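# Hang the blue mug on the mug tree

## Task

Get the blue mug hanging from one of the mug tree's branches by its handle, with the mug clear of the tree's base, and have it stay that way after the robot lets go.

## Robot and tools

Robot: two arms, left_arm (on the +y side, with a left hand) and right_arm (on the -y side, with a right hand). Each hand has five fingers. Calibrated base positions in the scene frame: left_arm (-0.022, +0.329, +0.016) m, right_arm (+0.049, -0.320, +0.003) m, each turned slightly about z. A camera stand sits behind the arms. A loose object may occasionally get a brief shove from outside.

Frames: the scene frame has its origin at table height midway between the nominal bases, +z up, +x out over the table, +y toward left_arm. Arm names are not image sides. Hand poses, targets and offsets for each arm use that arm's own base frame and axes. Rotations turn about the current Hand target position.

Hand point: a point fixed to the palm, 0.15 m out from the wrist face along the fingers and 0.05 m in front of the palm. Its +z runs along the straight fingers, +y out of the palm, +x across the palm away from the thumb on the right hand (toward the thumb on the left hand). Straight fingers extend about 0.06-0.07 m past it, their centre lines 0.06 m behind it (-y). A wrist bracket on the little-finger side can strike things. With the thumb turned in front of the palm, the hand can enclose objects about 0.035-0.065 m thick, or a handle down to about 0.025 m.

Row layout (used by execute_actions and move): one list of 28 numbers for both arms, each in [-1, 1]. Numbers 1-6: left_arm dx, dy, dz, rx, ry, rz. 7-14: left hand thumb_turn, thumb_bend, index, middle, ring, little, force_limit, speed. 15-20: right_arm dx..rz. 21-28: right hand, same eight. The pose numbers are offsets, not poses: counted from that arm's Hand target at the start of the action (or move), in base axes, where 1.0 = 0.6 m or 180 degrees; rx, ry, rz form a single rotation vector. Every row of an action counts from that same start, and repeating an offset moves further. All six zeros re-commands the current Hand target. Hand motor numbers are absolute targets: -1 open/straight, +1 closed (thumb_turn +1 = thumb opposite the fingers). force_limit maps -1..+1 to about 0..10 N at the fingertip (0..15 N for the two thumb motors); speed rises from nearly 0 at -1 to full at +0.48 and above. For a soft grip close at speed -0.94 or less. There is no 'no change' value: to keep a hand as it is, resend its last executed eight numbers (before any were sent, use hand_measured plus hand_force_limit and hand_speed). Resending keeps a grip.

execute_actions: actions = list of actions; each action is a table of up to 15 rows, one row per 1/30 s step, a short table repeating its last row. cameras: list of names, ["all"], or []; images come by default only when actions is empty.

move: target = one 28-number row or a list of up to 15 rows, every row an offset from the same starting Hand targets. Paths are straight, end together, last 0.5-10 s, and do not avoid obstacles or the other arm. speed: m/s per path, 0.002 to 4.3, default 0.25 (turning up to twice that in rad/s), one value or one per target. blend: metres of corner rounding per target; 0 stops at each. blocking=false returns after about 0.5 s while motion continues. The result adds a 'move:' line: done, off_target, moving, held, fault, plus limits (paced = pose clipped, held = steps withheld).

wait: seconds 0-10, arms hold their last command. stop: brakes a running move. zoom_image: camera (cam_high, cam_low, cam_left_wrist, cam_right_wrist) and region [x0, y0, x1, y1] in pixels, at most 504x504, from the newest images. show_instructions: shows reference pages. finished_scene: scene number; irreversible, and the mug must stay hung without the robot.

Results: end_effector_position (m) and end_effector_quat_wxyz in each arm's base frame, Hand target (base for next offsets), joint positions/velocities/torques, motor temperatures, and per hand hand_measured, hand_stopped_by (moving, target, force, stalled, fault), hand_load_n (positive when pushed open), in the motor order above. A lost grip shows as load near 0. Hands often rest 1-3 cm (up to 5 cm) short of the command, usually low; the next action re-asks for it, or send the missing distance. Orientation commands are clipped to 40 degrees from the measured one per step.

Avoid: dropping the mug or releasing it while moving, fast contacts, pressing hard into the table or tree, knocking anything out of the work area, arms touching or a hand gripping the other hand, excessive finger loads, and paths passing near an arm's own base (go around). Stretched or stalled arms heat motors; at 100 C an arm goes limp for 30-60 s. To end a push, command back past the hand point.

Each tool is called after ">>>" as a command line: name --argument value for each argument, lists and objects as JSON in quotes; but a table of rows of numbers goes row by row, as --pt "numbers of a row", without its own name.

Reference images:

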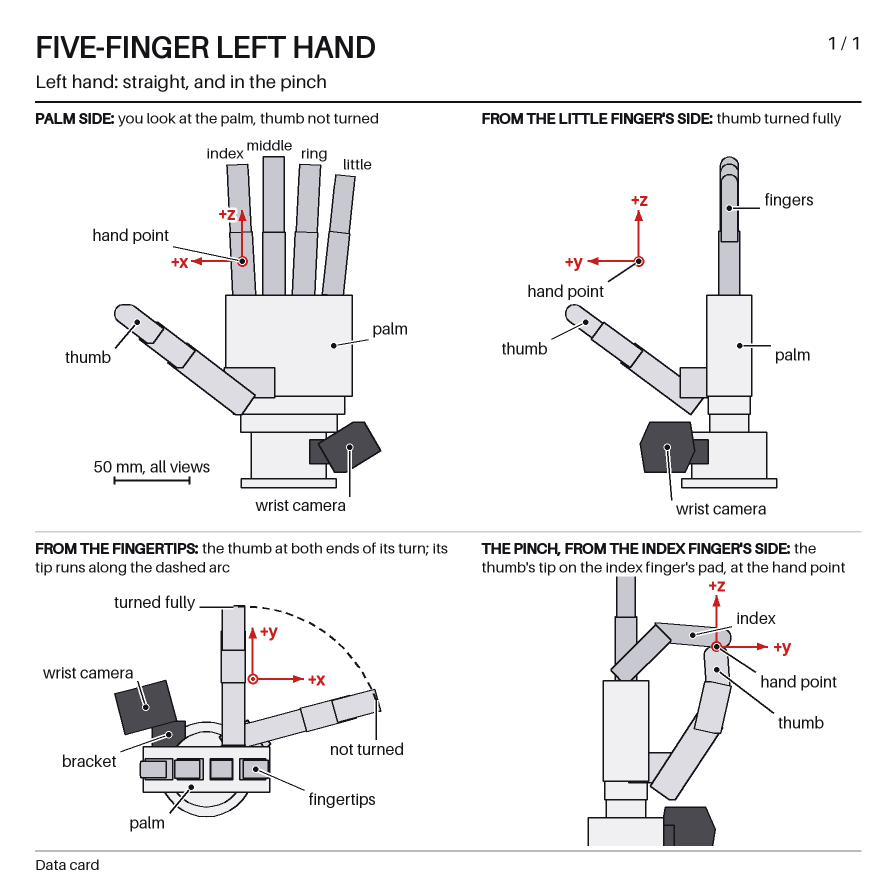

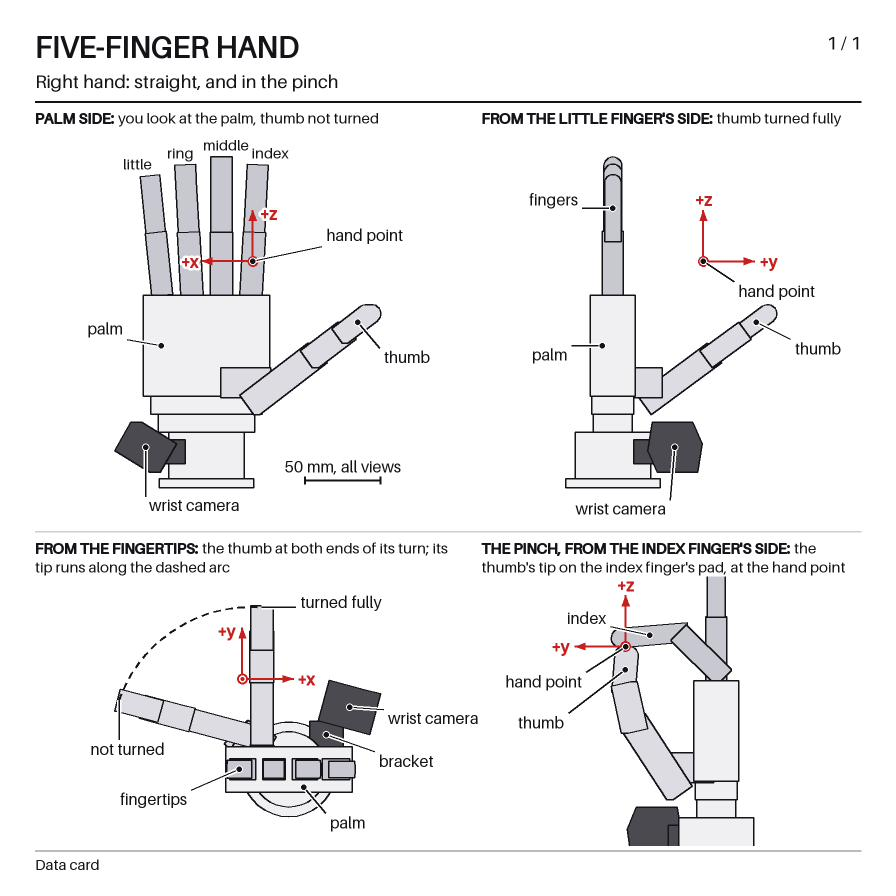

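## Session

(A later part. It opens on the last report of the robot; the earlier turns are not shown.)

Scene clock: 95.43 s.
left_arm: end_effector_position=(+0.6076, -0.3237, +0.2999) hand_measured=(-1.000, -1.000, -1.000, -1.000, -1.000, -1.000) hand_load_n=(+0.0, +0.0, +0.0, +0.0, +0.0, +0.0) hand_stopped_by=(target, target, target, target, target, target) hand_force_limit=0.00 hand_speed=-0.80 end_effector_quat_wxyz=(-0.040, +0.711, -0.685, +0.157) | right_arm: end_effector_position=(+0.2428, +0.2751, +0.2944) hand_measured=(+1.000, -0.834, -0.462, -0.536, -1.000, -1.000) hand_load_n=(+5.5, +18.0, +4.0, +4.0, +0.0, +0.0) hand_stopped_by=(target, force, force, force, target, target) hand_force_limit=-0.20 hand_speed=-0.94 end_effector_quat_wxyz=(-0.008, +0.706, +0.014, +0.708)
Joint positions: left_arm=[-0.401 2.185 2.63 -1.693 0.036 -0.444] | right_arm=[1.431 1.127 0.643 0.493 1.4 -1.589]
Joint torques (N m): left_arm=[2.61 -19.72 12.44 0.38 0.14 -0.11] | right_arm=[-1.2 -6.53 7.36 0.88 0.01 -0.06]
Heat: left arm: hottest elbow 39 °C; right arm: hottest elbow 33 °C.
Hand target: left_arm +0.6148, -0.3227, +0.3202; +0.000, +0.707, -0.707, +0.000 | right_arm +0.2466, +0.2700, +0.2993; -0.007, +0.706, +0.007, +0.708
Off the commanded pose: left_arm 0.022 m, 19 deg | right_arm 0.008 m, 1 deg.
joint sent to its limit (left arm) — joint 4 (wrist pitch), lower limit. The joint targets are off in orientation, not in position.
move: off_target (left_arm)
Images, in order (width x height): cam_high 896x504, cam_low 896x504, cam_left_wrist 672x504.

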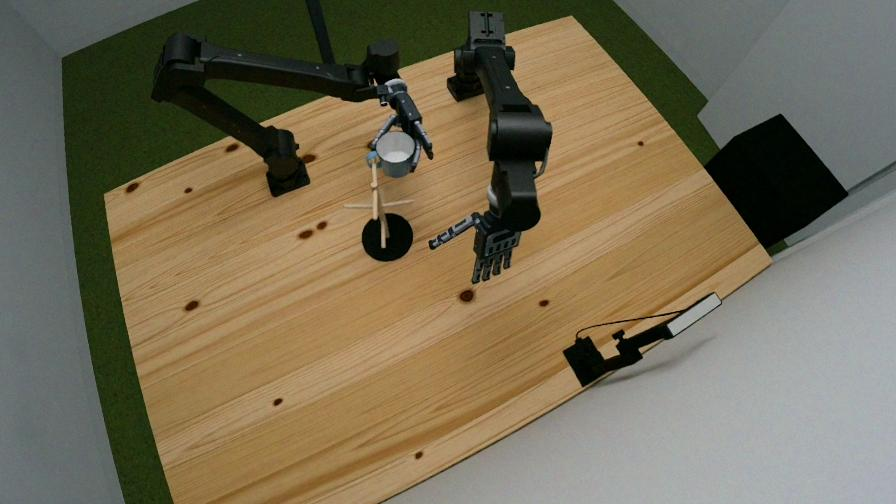

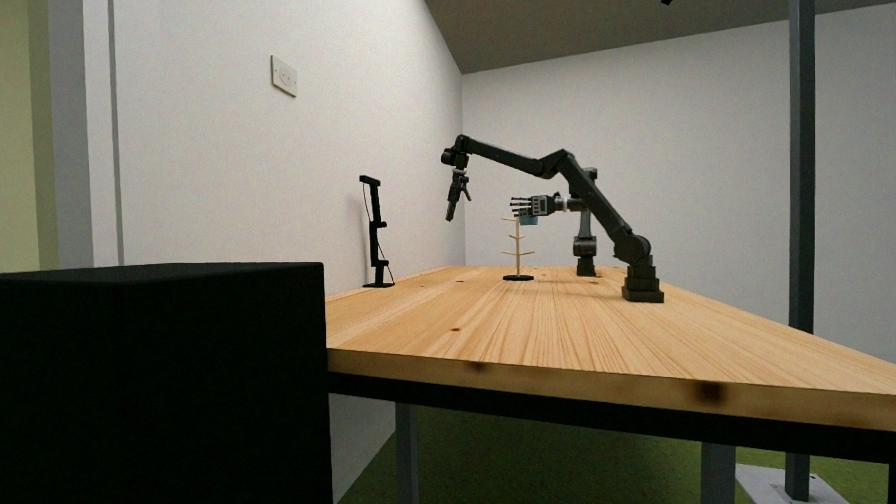

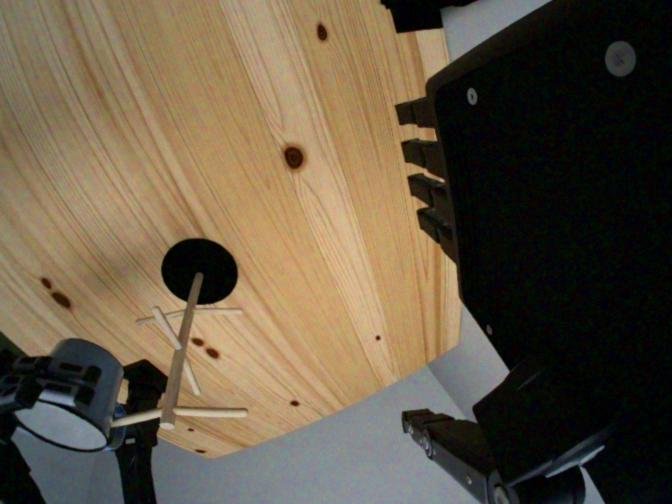

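>>> move --pt "0 0 0 0 0 0 -1 -1 -1 -1 -1 -1 0 -0.8 0.0113 -0.0082 -0.0258 -0.1049 0.0368 0 1 0 0.2 0.1 -1 -1 -0.2 -0.94" --speed '[0.08]' --cameras '["cam_high","cam_left_wrist","cam_low"]'

>>> zoom_image --camera "cam_left_wrist" --region '[60, 370, 180, 490]'

>>> zoom_image --camera "cam_high" --region '[350, 125, 410, 185]'

>>> zoom_image --camera "cam_low" --region '[480, 180, 580, 260]'

Scene clock: 107.10 s.
left_arm: end_effector_position=(+0.6076, -0.3237, +0.2999) hand_measured=(-1.000, -1.000, -1.000, -1.000, -1.000, -1.000) hand_load_n=(+0.0, -0.5, +0.0, +0.0, +0.0, +0.0) hand_stopped_by=(target, target, target, target, target, target) hand_force_limit=0.00 hand_speed=-0.80 end_effector_quat_wxyz=(-0.040, +0.711, -0.685, +0.157) | right_arm: end_effector_position=(+0.2464, +0.2574, +0.2697) hand_measured=(+1.000, -0.834, -0.462, -0.536, -1.000, -1.000) hand_load_n=(+3.0, +18.0, +4.0, +4.0, +0.0, +0.0) hand_stopped_by=(target, force, force, force, target, target) hand_force_limit=-0.20 hand_speed=-0.94 end_effector_quat_wxyz=(+0.116, +0.734, +0.144, +0.653)
Joint positions: left_arm=[-0.401 2.185 2.63 -1.693 0.036 -0.444] | right_arm=[1.408 1.118 0.688 -0.164 1.354 -1.357]
Joint torques (N m): left_arm=[1.73 -19.66 12.59 0.55 0.08 -0.15] | right_arm=[-1.49 -4.25 10.61 0.85 0.62 0.09]
Heat: left arm: hottest elbow 40 °C; right arm: hottest elbow 33 °C.
Hand target: left_arm +0.6148, -0.3227, +0.3202; +0.000, +0.707, -0.707, +0.000 | right_arm +0.2533, +0.2651, +0.2838; +0.108, +0.737, +0.122, +0.656
Off the commanded pose: left_arm 0.022 m, 19 deg | right_arm 0.018 m, 3 deg.
joint sent to its limit (left arm) — joint 4 (wrist pitch), lower limit. The joint targets are off in orientation, not in position.
move: off_target (left_arm, right_arm)
Images, in order (width x height): cam_high 896x504, cam_low 896x504, cam_left_wrist 672x504.

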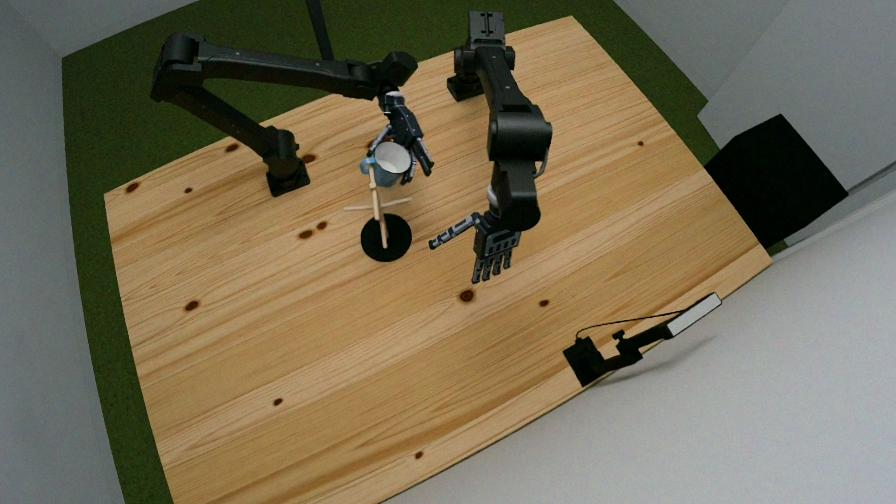

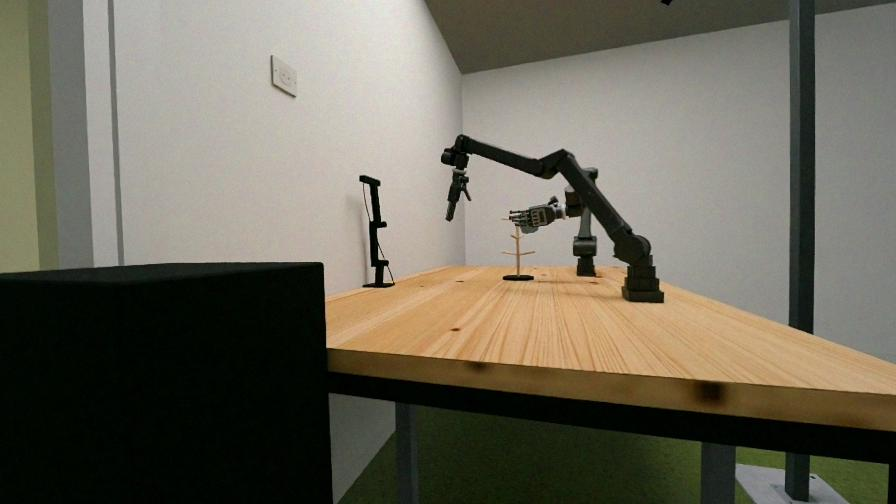

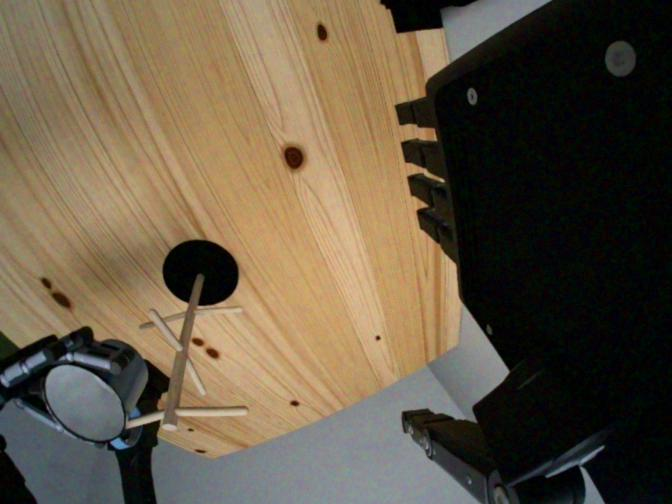

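Scaled by 4.200 from the camera's 672x504 image, which has a finer 960x720 frame.

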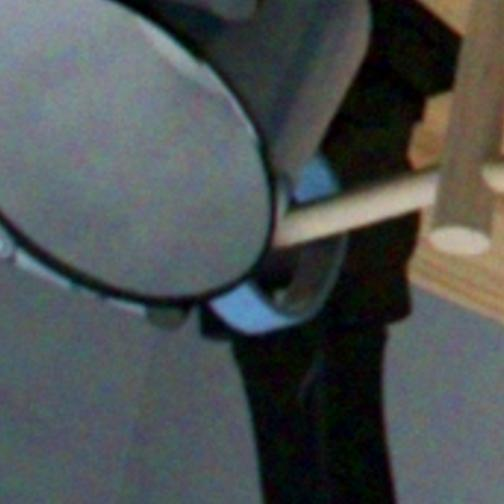

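Scaled by 8.400 from the camera's 896x504 image, which has a finer 1280x720 frame.

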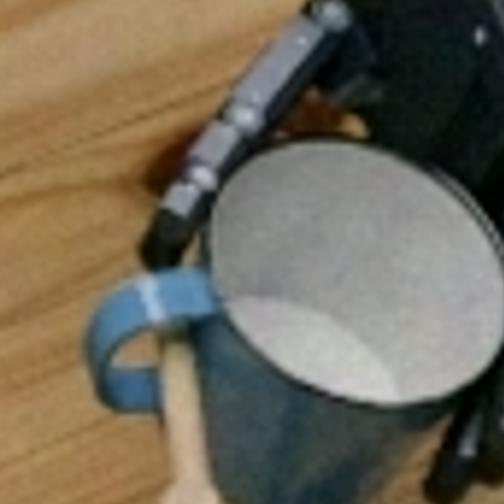

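Scaled by 5.040 from the camera's 896x504 image, which has a finer 1280x720 frame.

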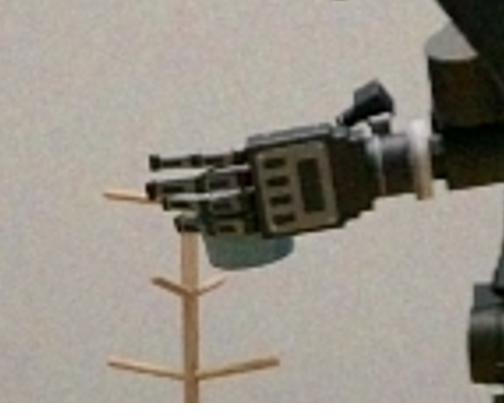

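>>> move --target '[0,0,0,0,0,0,-1,-1,-1,-1,-1,-1,0,-0.8,0.007,0.016,0.02,0,0,0,1,0,0.2,0.1,-1,-1,-0.2,-0.94]' --speed 0.05 --cameras '["all"]'

Scene clock: 112.40 s.
left_arm: end_effector_position=(+0.6076, -0.3237, +0.2999) hand_measured=(-1.000, -1.000, -1.000, -1.000, -1.000, -1.000) hand_load_n=(+0.0, +0.0, +0.0, +0.0, +0.0, +0.0) hand_stopped_by=(target, target, target, target, target, target) hand_force_limit=0.00 hand_speed=-0.80 end_effector_quat_wxyz=(-0.040, +0.711, -0.685, +0.157) | right_arm: end_effector_position=(+0.2505, +0.2645, +0.2767) hand_measured=(+1.000, -0.834, -0.462, -0.536, -1.000, -1.000) hand_load_n=(+5.5, +18.0, +4.5, +4.0, +0.0, +0.0) hand_stopped_by=(target, force, force, force, target, target) hand_force_limit=-0.20 hand_speed=-0.94 end_effector_quat_wxyz=(+0.115, +0.736, +0.140, +0.652)
Joint positions: left_arm=[-0.401 2.185 2.63 -1.693 0.036 -0.444] | right_arm=[1.398 1.133 0.721 -0.182 1.348 -1.353]
Joint torques (N m): left_arm=[2.26 -19.96 12.67 0.64 0.07 -0.16] | right_arm=[-1.26 -4.78 11.36 0.87 0.64 -0.06]
Heat: left arm: hottest elbow 40 °C; right arm: hottest elbow 33 °C.
Hand target: left_arm +0.6148, -0.3227, +0.3202; +0.000, +0.707, -0.707, +0.000 | right_arm +0.2575, +0.2747, +0.2959; +0.108, +0.737, +0.122, +0.656
Off the commanded pose: left_arm 0.022 m, 19 deg | right_arm 0.023 m, 2 deg.
joint sent to its limit (left arm) — joint 4 (wrist pitch), lower limit. The joint targets are off in orientation, not in position.
move: off_target (left_arm, right_arm)

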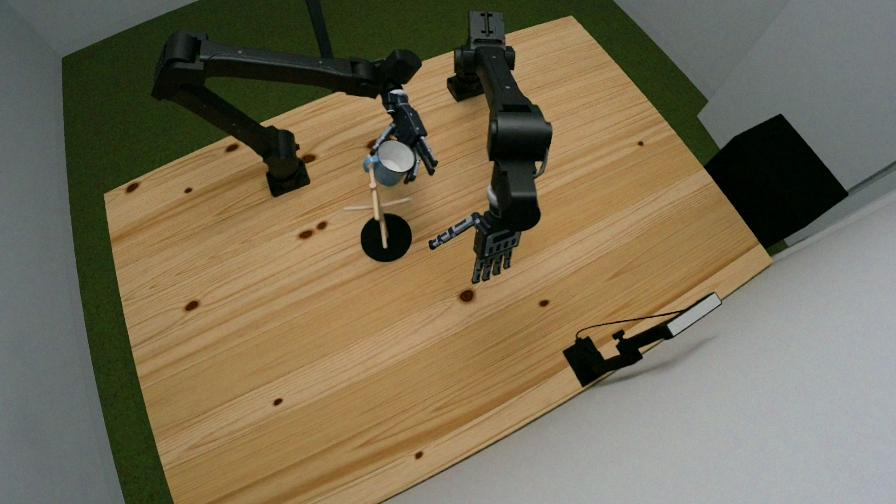

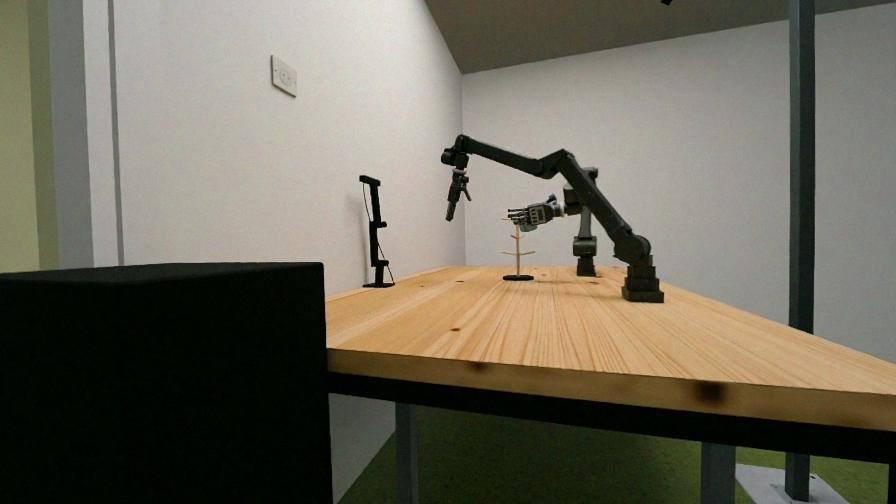

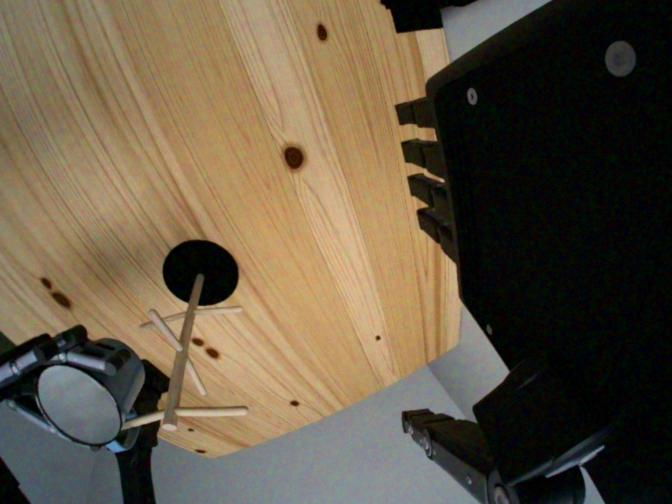

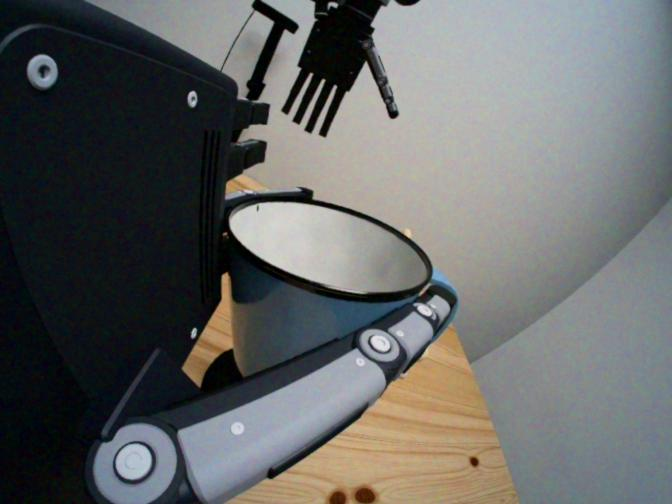

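>>> zoom_image --camera "cam_high" --region '[340, 120, 440, 270]'

>>> zoom_image --camera "cam_left_wrist" --region '[0, 300, 260, 500]'

>>> zoom_image --camera "cam_low" --region '[480, 180, 600, 290]'

Scaled by 3.360 from the camera's 896x504 image, which has a finer 1280x720 frame.

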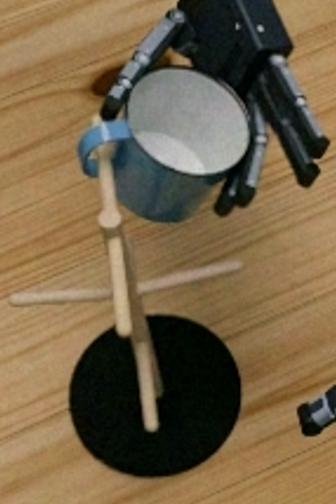

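Scaled by 1.938 from the camera's 672x504 image, which has a finer 960x720 frame.

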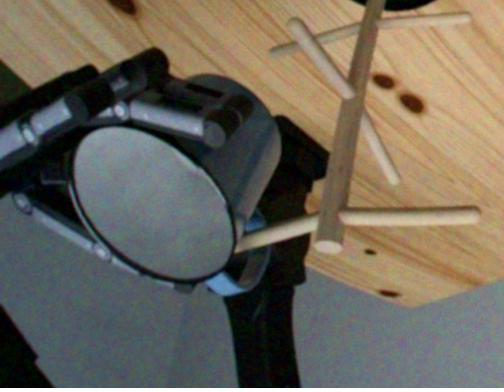

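Scaled by 4.200 from the camera's 896x504 image, which has a finer 1280x720 frame.

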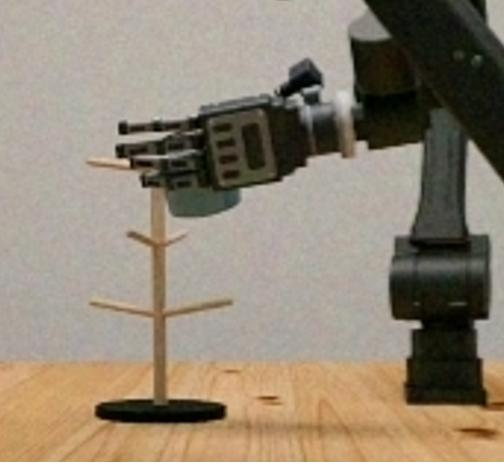

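>>> move --target '[0,0,0,0,0,0,-1,-1,-1,-1,-1,-1,0,-0.8,-0.002,-0.0043,-0.0067,-0.1049,0.0368,0,1,0,0.2,0.1,-1,-1,-0.2,-0.94]' --speed 0.12 --cameras '["all"]'

>>> zoom_image --camera "cam_high" --region '[340, 120, 440, 270]'

>>> zoom_image --camera "cam_left_wrist" --region '[0, 300, 260, 500]'

>>> zoom_image --camera "cam_low" --region '[480, 180, 600, 290]'

Scene clock: 118.67 s.
left_arm: end_effector_position=(+0.6076, -0.3237, +0.2999) hand_measured=(-1.000, -1.000, -1.000, -1.000, -1.000, -1.000) hand_load_n=(+0.0, +0.0, +0.0, +0.0, +0.0, +0.0) hand_stopped_by=(target, target, target, target, target, target) hand_force_limit=0.00 hand_speed=-0.80 end_effector_quat_wxyz=(-0.040, +0.711, -0.685, +0.157) | right_arm: end_effector_position=(+0.2494, +0.2623, +0.2736) hand_measured=(+1.000, -0.834, -0.462, -0.536, -1.000, -1.000) hand_load_n=(+5.5, +18.0, +5.0, +4.0, +0.0, +0.0) hand_stopped_by=(target, force, force, force, target, target) hand_force_limit=-0.20 hand_speed=-0.94 end_effector_quat_wxyz=(+0.225, +0.743, +0.251, +0.578)
Joint positions: left_arm=[-0.401 2.185 2.63 -1.693 0.036 -0.444] | right_arm=[1.395 1.21 0.835 -0.699 1.304 -1.209]
Joint torques (N m): left_arm=[2.61 -19.9 12.62 0.58 0.11 -0.11] | right_arm=[-1.32 -5.71 11.07 0.49 1.06 -0.08]
Heat: left arm: hottest elbow 41 °C; right arm: hottest elbow 34 °C.
Hand target: left_arm +0.6148, -0.3227, +0.3202; +0.000, +0.707, -0.707, +0.000 | right_arm +0.2563, +0.2721, +0.2919; +0.220, +0.746, +0.234, +0.583
Off the commanded pose: left_arm 0.022 m, 19 deg | right_arm 0.022 m, 2 deg.
joint sent to its limit (left arm) — joint 4 (wrist pitch), lower limit. The joint targets are off in orientation, not in position.
move: off_target (left_arm, right_arm)

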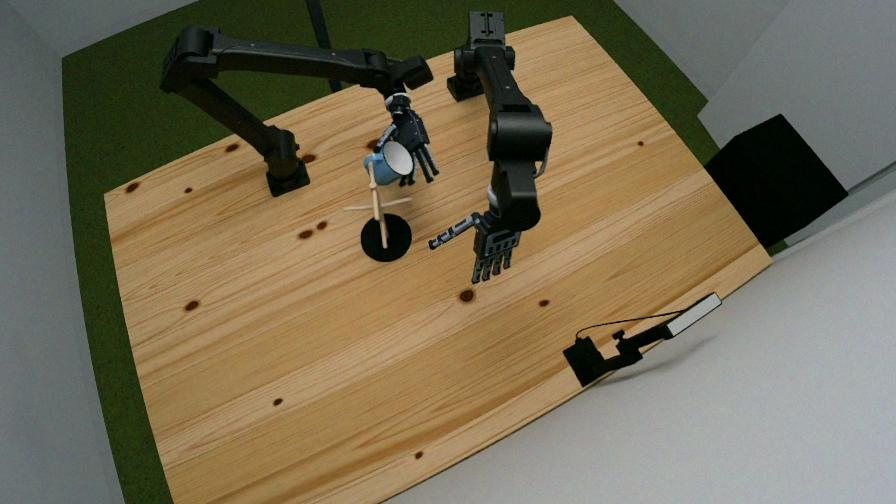

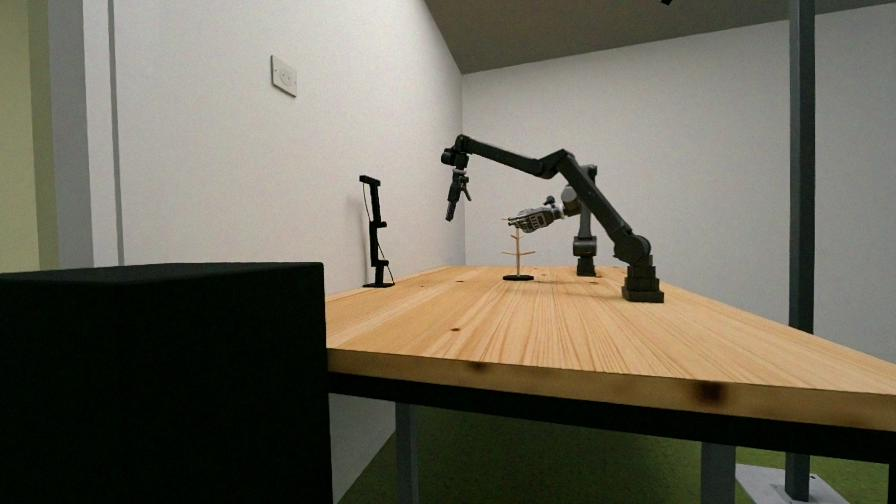

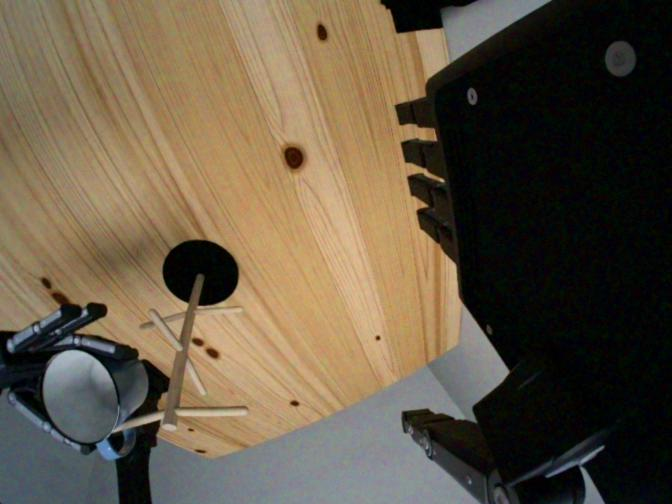

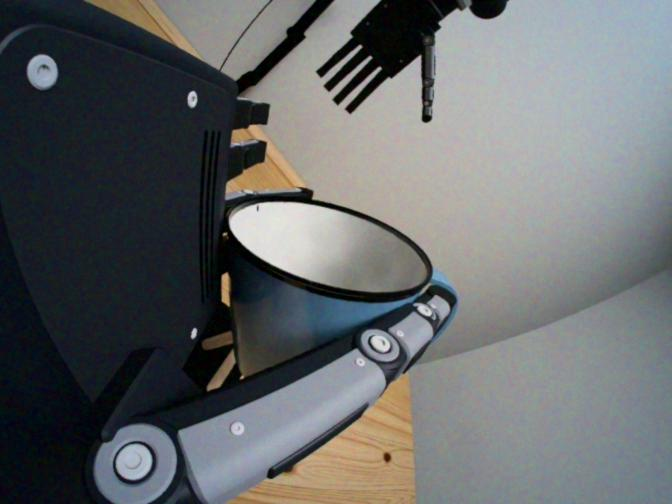

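Scaled by 3.360 from the camera's 896x504 image, which has a finer 1280x720 frame.

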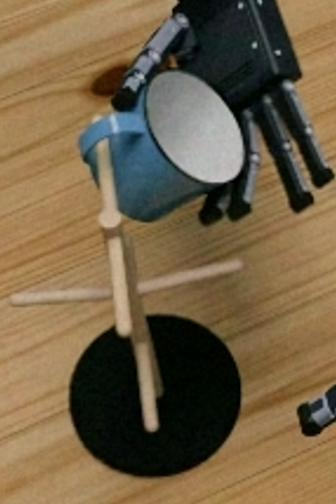

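Scaled by 1.938 from the camera's 672x504 image, which has a finer 960x720 frame.

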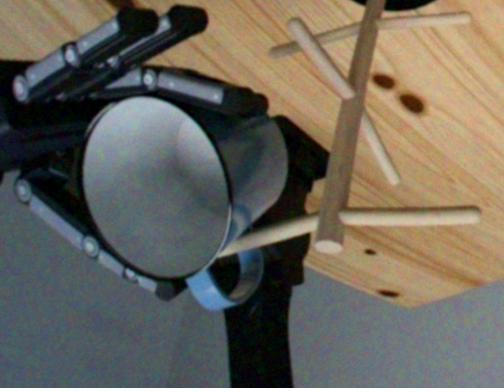

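Scaled by 4.200 from the camera's 896x504 image, which has a finer 1280x720 frame.

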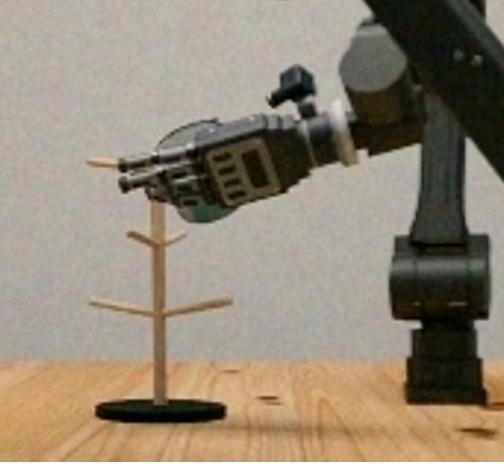

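>>> move --target '[0,0,0,0,0,0,-1,-1,-1,-1,-1,-1,0,-0.8,-0.0055,-0.015,-0.020,-0.1049,0.0368,0,1,0,0.2,0.1,-1,-1,-0.2,-0.94]' --speed 0.12 --cameras '["all"]'

>>> zoom_image --camera "cam_high" --region '[340, 120, 440, 270]'

>>> zoom_image --camera "cam_left_wrist" --region '[0, 300, 260, 500]'

>>> zoom_image --camera "cam_low" --region '[480, 180, 600, 290]'

Scene clock: 122.77 s.
left_arm: end_effector_position=(+0.6076, -0.3237, +0.2999) hand_measured=(-1.000, -1.000, -1.000, -1.000, -1.000, -1.000) hand_load_n=(+0.0, +0.0, +0.0, +0.0, +0.0, +0.0) hand_stopped_by=(target, target, target, target, target, target) hand_force_limit=0.00 hand_speed=-0.80 end_effector_quat_wxyz=(-0.040, +0.711, -0.685, +0.157) | right_arm: end_effector_position=(+0.2456, +0.2516, +0.2595) hand_measured=(+1.000, -0.834, -0.462, -0.536, -1.000, -1.000) hand_load_n=(+6.5, +17.5, +5.5, +4.0, +0.0, +0.0) hand_stopped_by=(target, force, force, force, target, target) hand_force_limit=-0.20 hand_speed=-0.94 end_effector_quat_wxyz=(+0.327, +0.731, +0.351, +0.485)
Joint positions: left_arm=[-0.401 2.185 2.63 -1.693 0.036 -0.444] | right_arm=[1.395 1.299 0.885 -1.067 1.248 -1.135]
Joint torques (N m): left_arm=[1.79 -19.84 12.46 0.59 0.12 -0.11] | right_arm=[-1.08 -6.77 10.71 -0.2 1.4 -0.15]
Heat: left arm: hottest elbow 41 °C; right arm: hottest elbow 35 °C.
Hand target: left_arm +0.6148, -0.3227, +0.3202; +0.000, +0.707, -0.707, +0.000 | right_arm +0.2530, +0.2631, +0.2798; +0.326, +0.732, +0.339, +0.493
Off the commanded pose: left_arm 0.022 m, 19 deg | right_arm 0.025 m, 2 deg.
joint sent to its limit (left arm) — joint 4 (wrist pitch), lower limit. The joint targets are off in orientation, not in position.
move: off_target (left_arm, right_arm)

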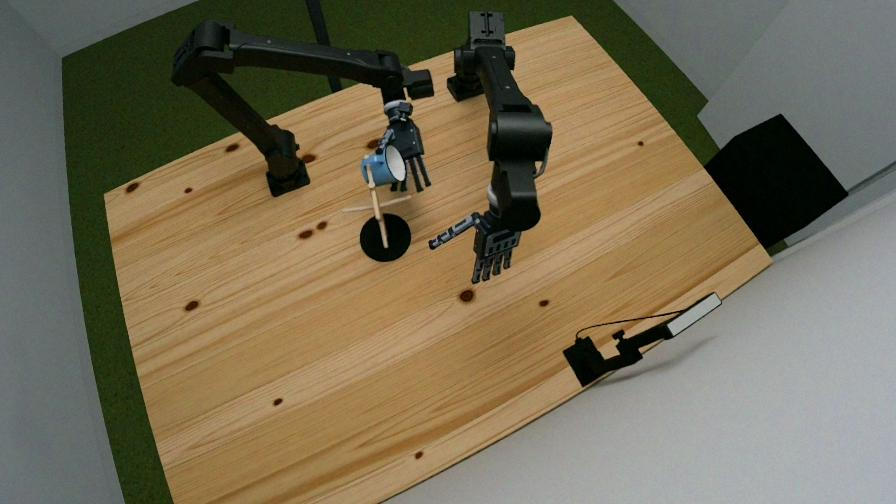

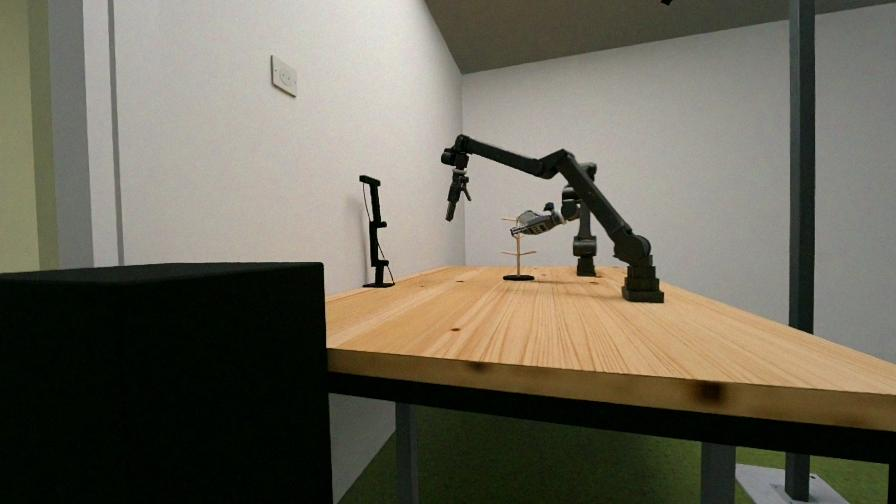

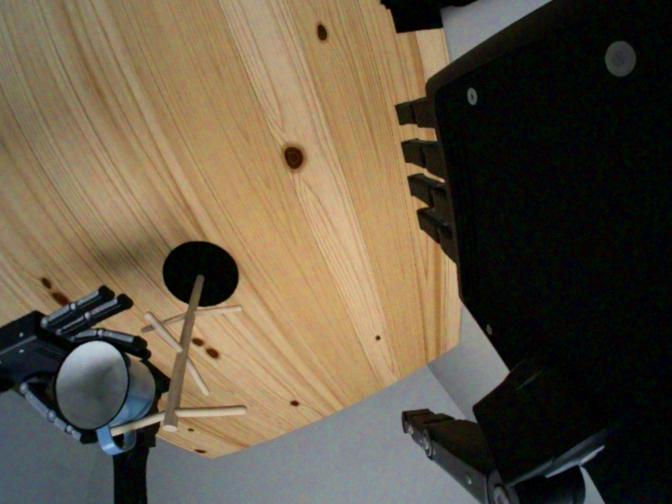

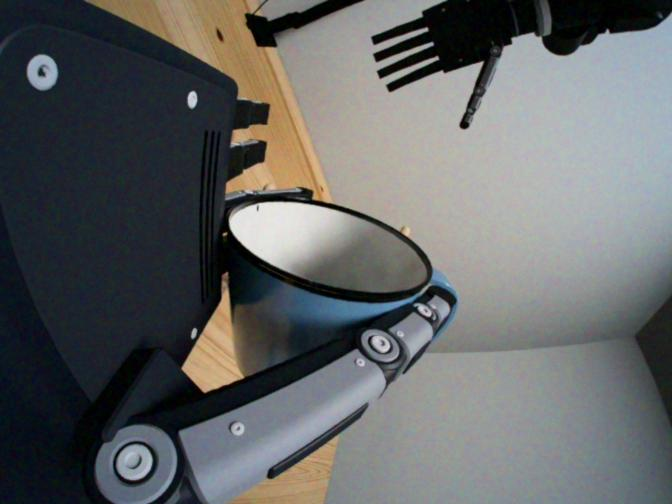

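Scaled by 3.360 from the camera's 896x504 image, which has a finer 1280x720 frame.

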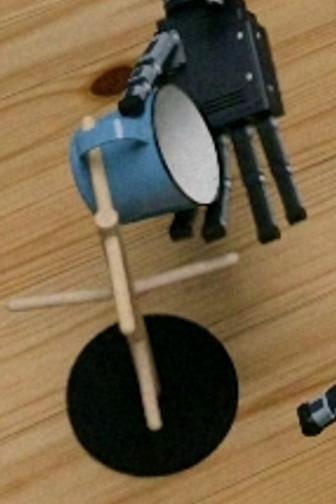

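Scaled by 1.938 from the camera's 672x504 image, which has a finer 960x720 frame.

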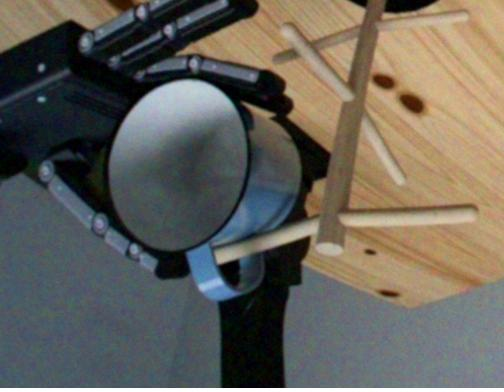

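Scaled by 4.200 from the camera's 896x504 image, which has a finer 1280x720 frame.

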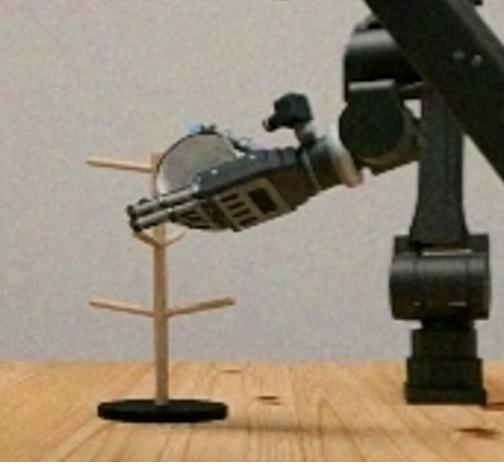

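>>> move --target '[0,0,0,0,0,0,-1,-1,-1,-1,-1,-1,0,-0.8,-0.0092,0.0138,-0.0167,0,0,0,1,0,0.2,0.1,-1,-1,-0.2,-0.94]' --speed 0.05 --cameras '["cam_high","cam_left_wrist","cam_low"]'

>>> zoom_image --camera "cam_high" --region '[350, 140, 430, 220]'

>>> zoom_image --camera "cam_left_wrist" --region '[40, 300, 260, 480]'

>>> zoom_image --camera "cam_low" --region '[490, 200, 590, 290]'

Scene clock: 145.57 s.
left_arm: end_effector_position=(+0.6076, -0.3237, +0.2999) hand_measured=(-1.000, -1.000, -1.000, -1.000, -1.000, -1.000) hand_load_n=(+0.0, +0.0, +0.0, +0.0, +0.0, +0.0) hand_stopped_by=(target, target, target, target, target, target) hand_force_limit=0.00 hand_speed=-0.80 end_effector_quat_wxyz=(-0.040, +0.711, -0.685, +0.157) | right_arm: end_effector_position=(+0.2456, +0.2559, +0.2552) hand_measured=(+1.000, -0.834, -0.462, -0.536, -1.000, -1.000) hand_load_n=(+5.5, +18.0, +4.5, +4.5, +0.0, +0.0) hand_stopped_by=(target, force, force, force, target, target) hand_force_limit=-0.20 hand_speed=-0.94 end_effector_quat_wxyz=(+0.333, +0.732, +0.346, +0.483)
Joint positions: left_arm=[-0.401 2.185 2.63 -1.693 0.036 -0.444] | right_arm=[1.395 1.336 0.904 -1.102 1.254 -1.085]
Joint torques (N m): left_arm=[2.61 -19.49 12.57 0.53 0.1 -0.12] | right_arm=[0.56 -6.71 10.13 -0.13 1.26 -0.04]
Motor temperatures (°C): left_arm=[26 40 42 30 28 27] | right_arm=[28 31 36 26 27 29]
Heat: left arm: hottest elbow 42 °C; right arm: hottest elbow 36 °C.
Hand target: left_arm +0.6148, -0.3227, +0.3202; +0.000, +0.707, -0.707, +0.000 | right_arm +0.2475, +0.2714, +0.2698; +0.326, +0.732, +0.339, +0.493
Off the commanded pose: left_arm 0.022 m, 19 deg | right_arm 0.021 m, 2 deg.
joint sent to its limit (left arm) — joint 4 (wrist pitch), lower limit. The joint targets are off in orientation, not in position.
move: off_target (left_arm, right_arm)
Images, in order (width x height): cam_high 896x504, cam_low 896x504, cam_left_wrist 672x504.

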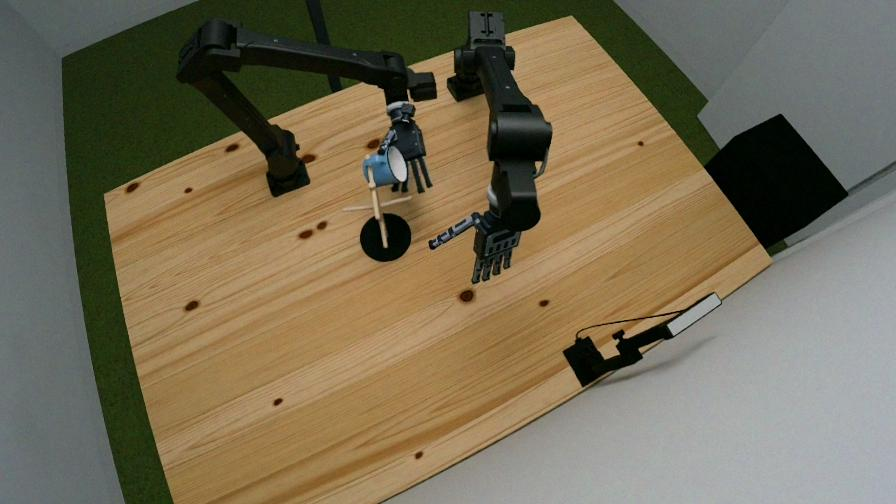

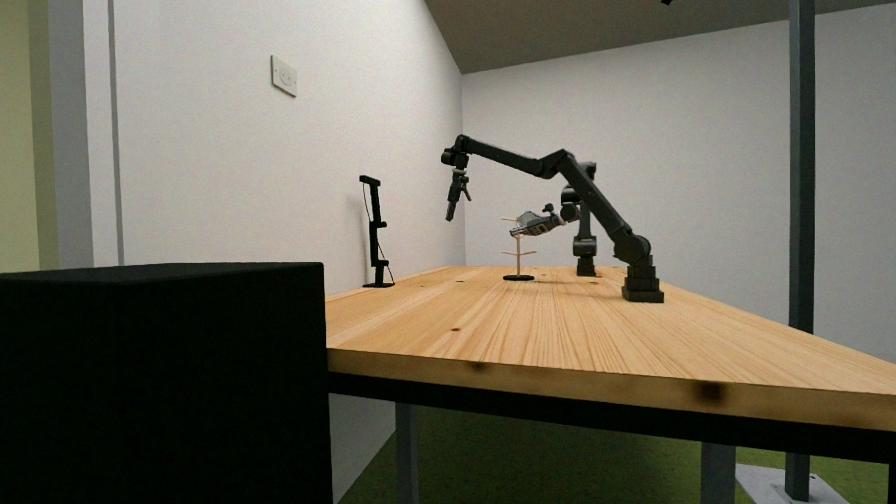

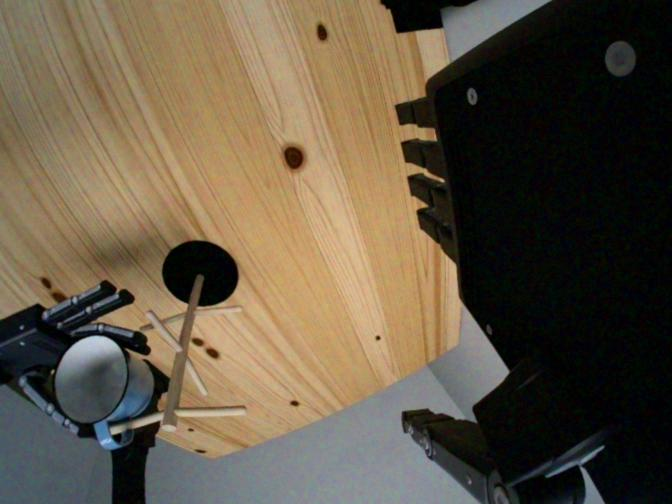

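Scaled by 6.300 from the camera's 896x504 image, which has a finer 1280x720 frame.

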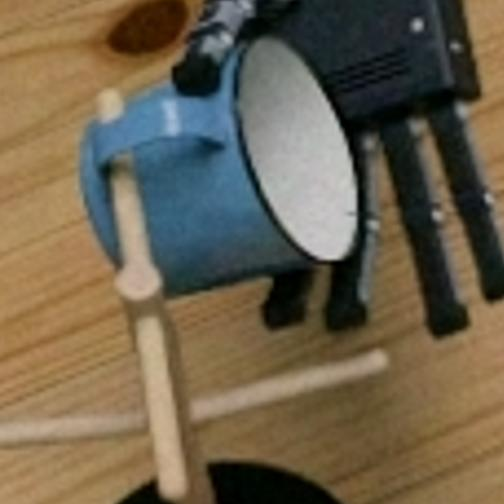

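Scaled by 2.291 from the camera's 672x504 image, which has a finer 960x720 frame.

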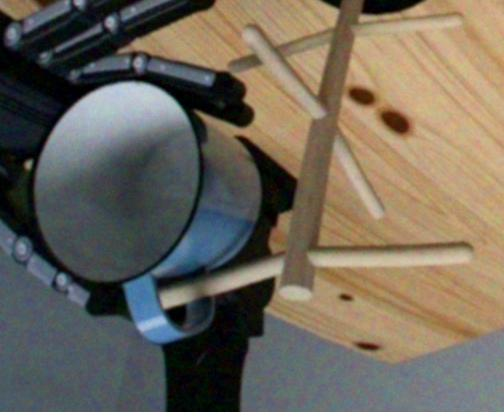

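Scaled by 5.040 from the camera's 896x504 image, which has a finer 1280x720 frame.

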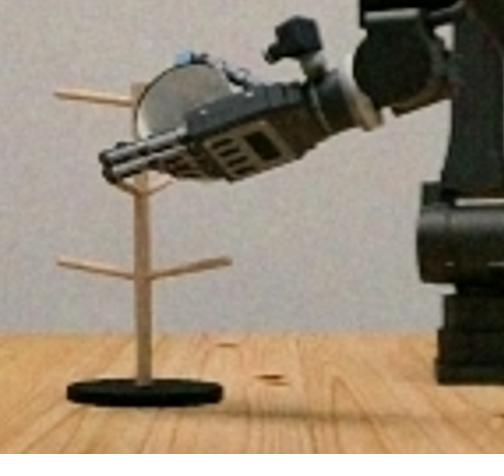

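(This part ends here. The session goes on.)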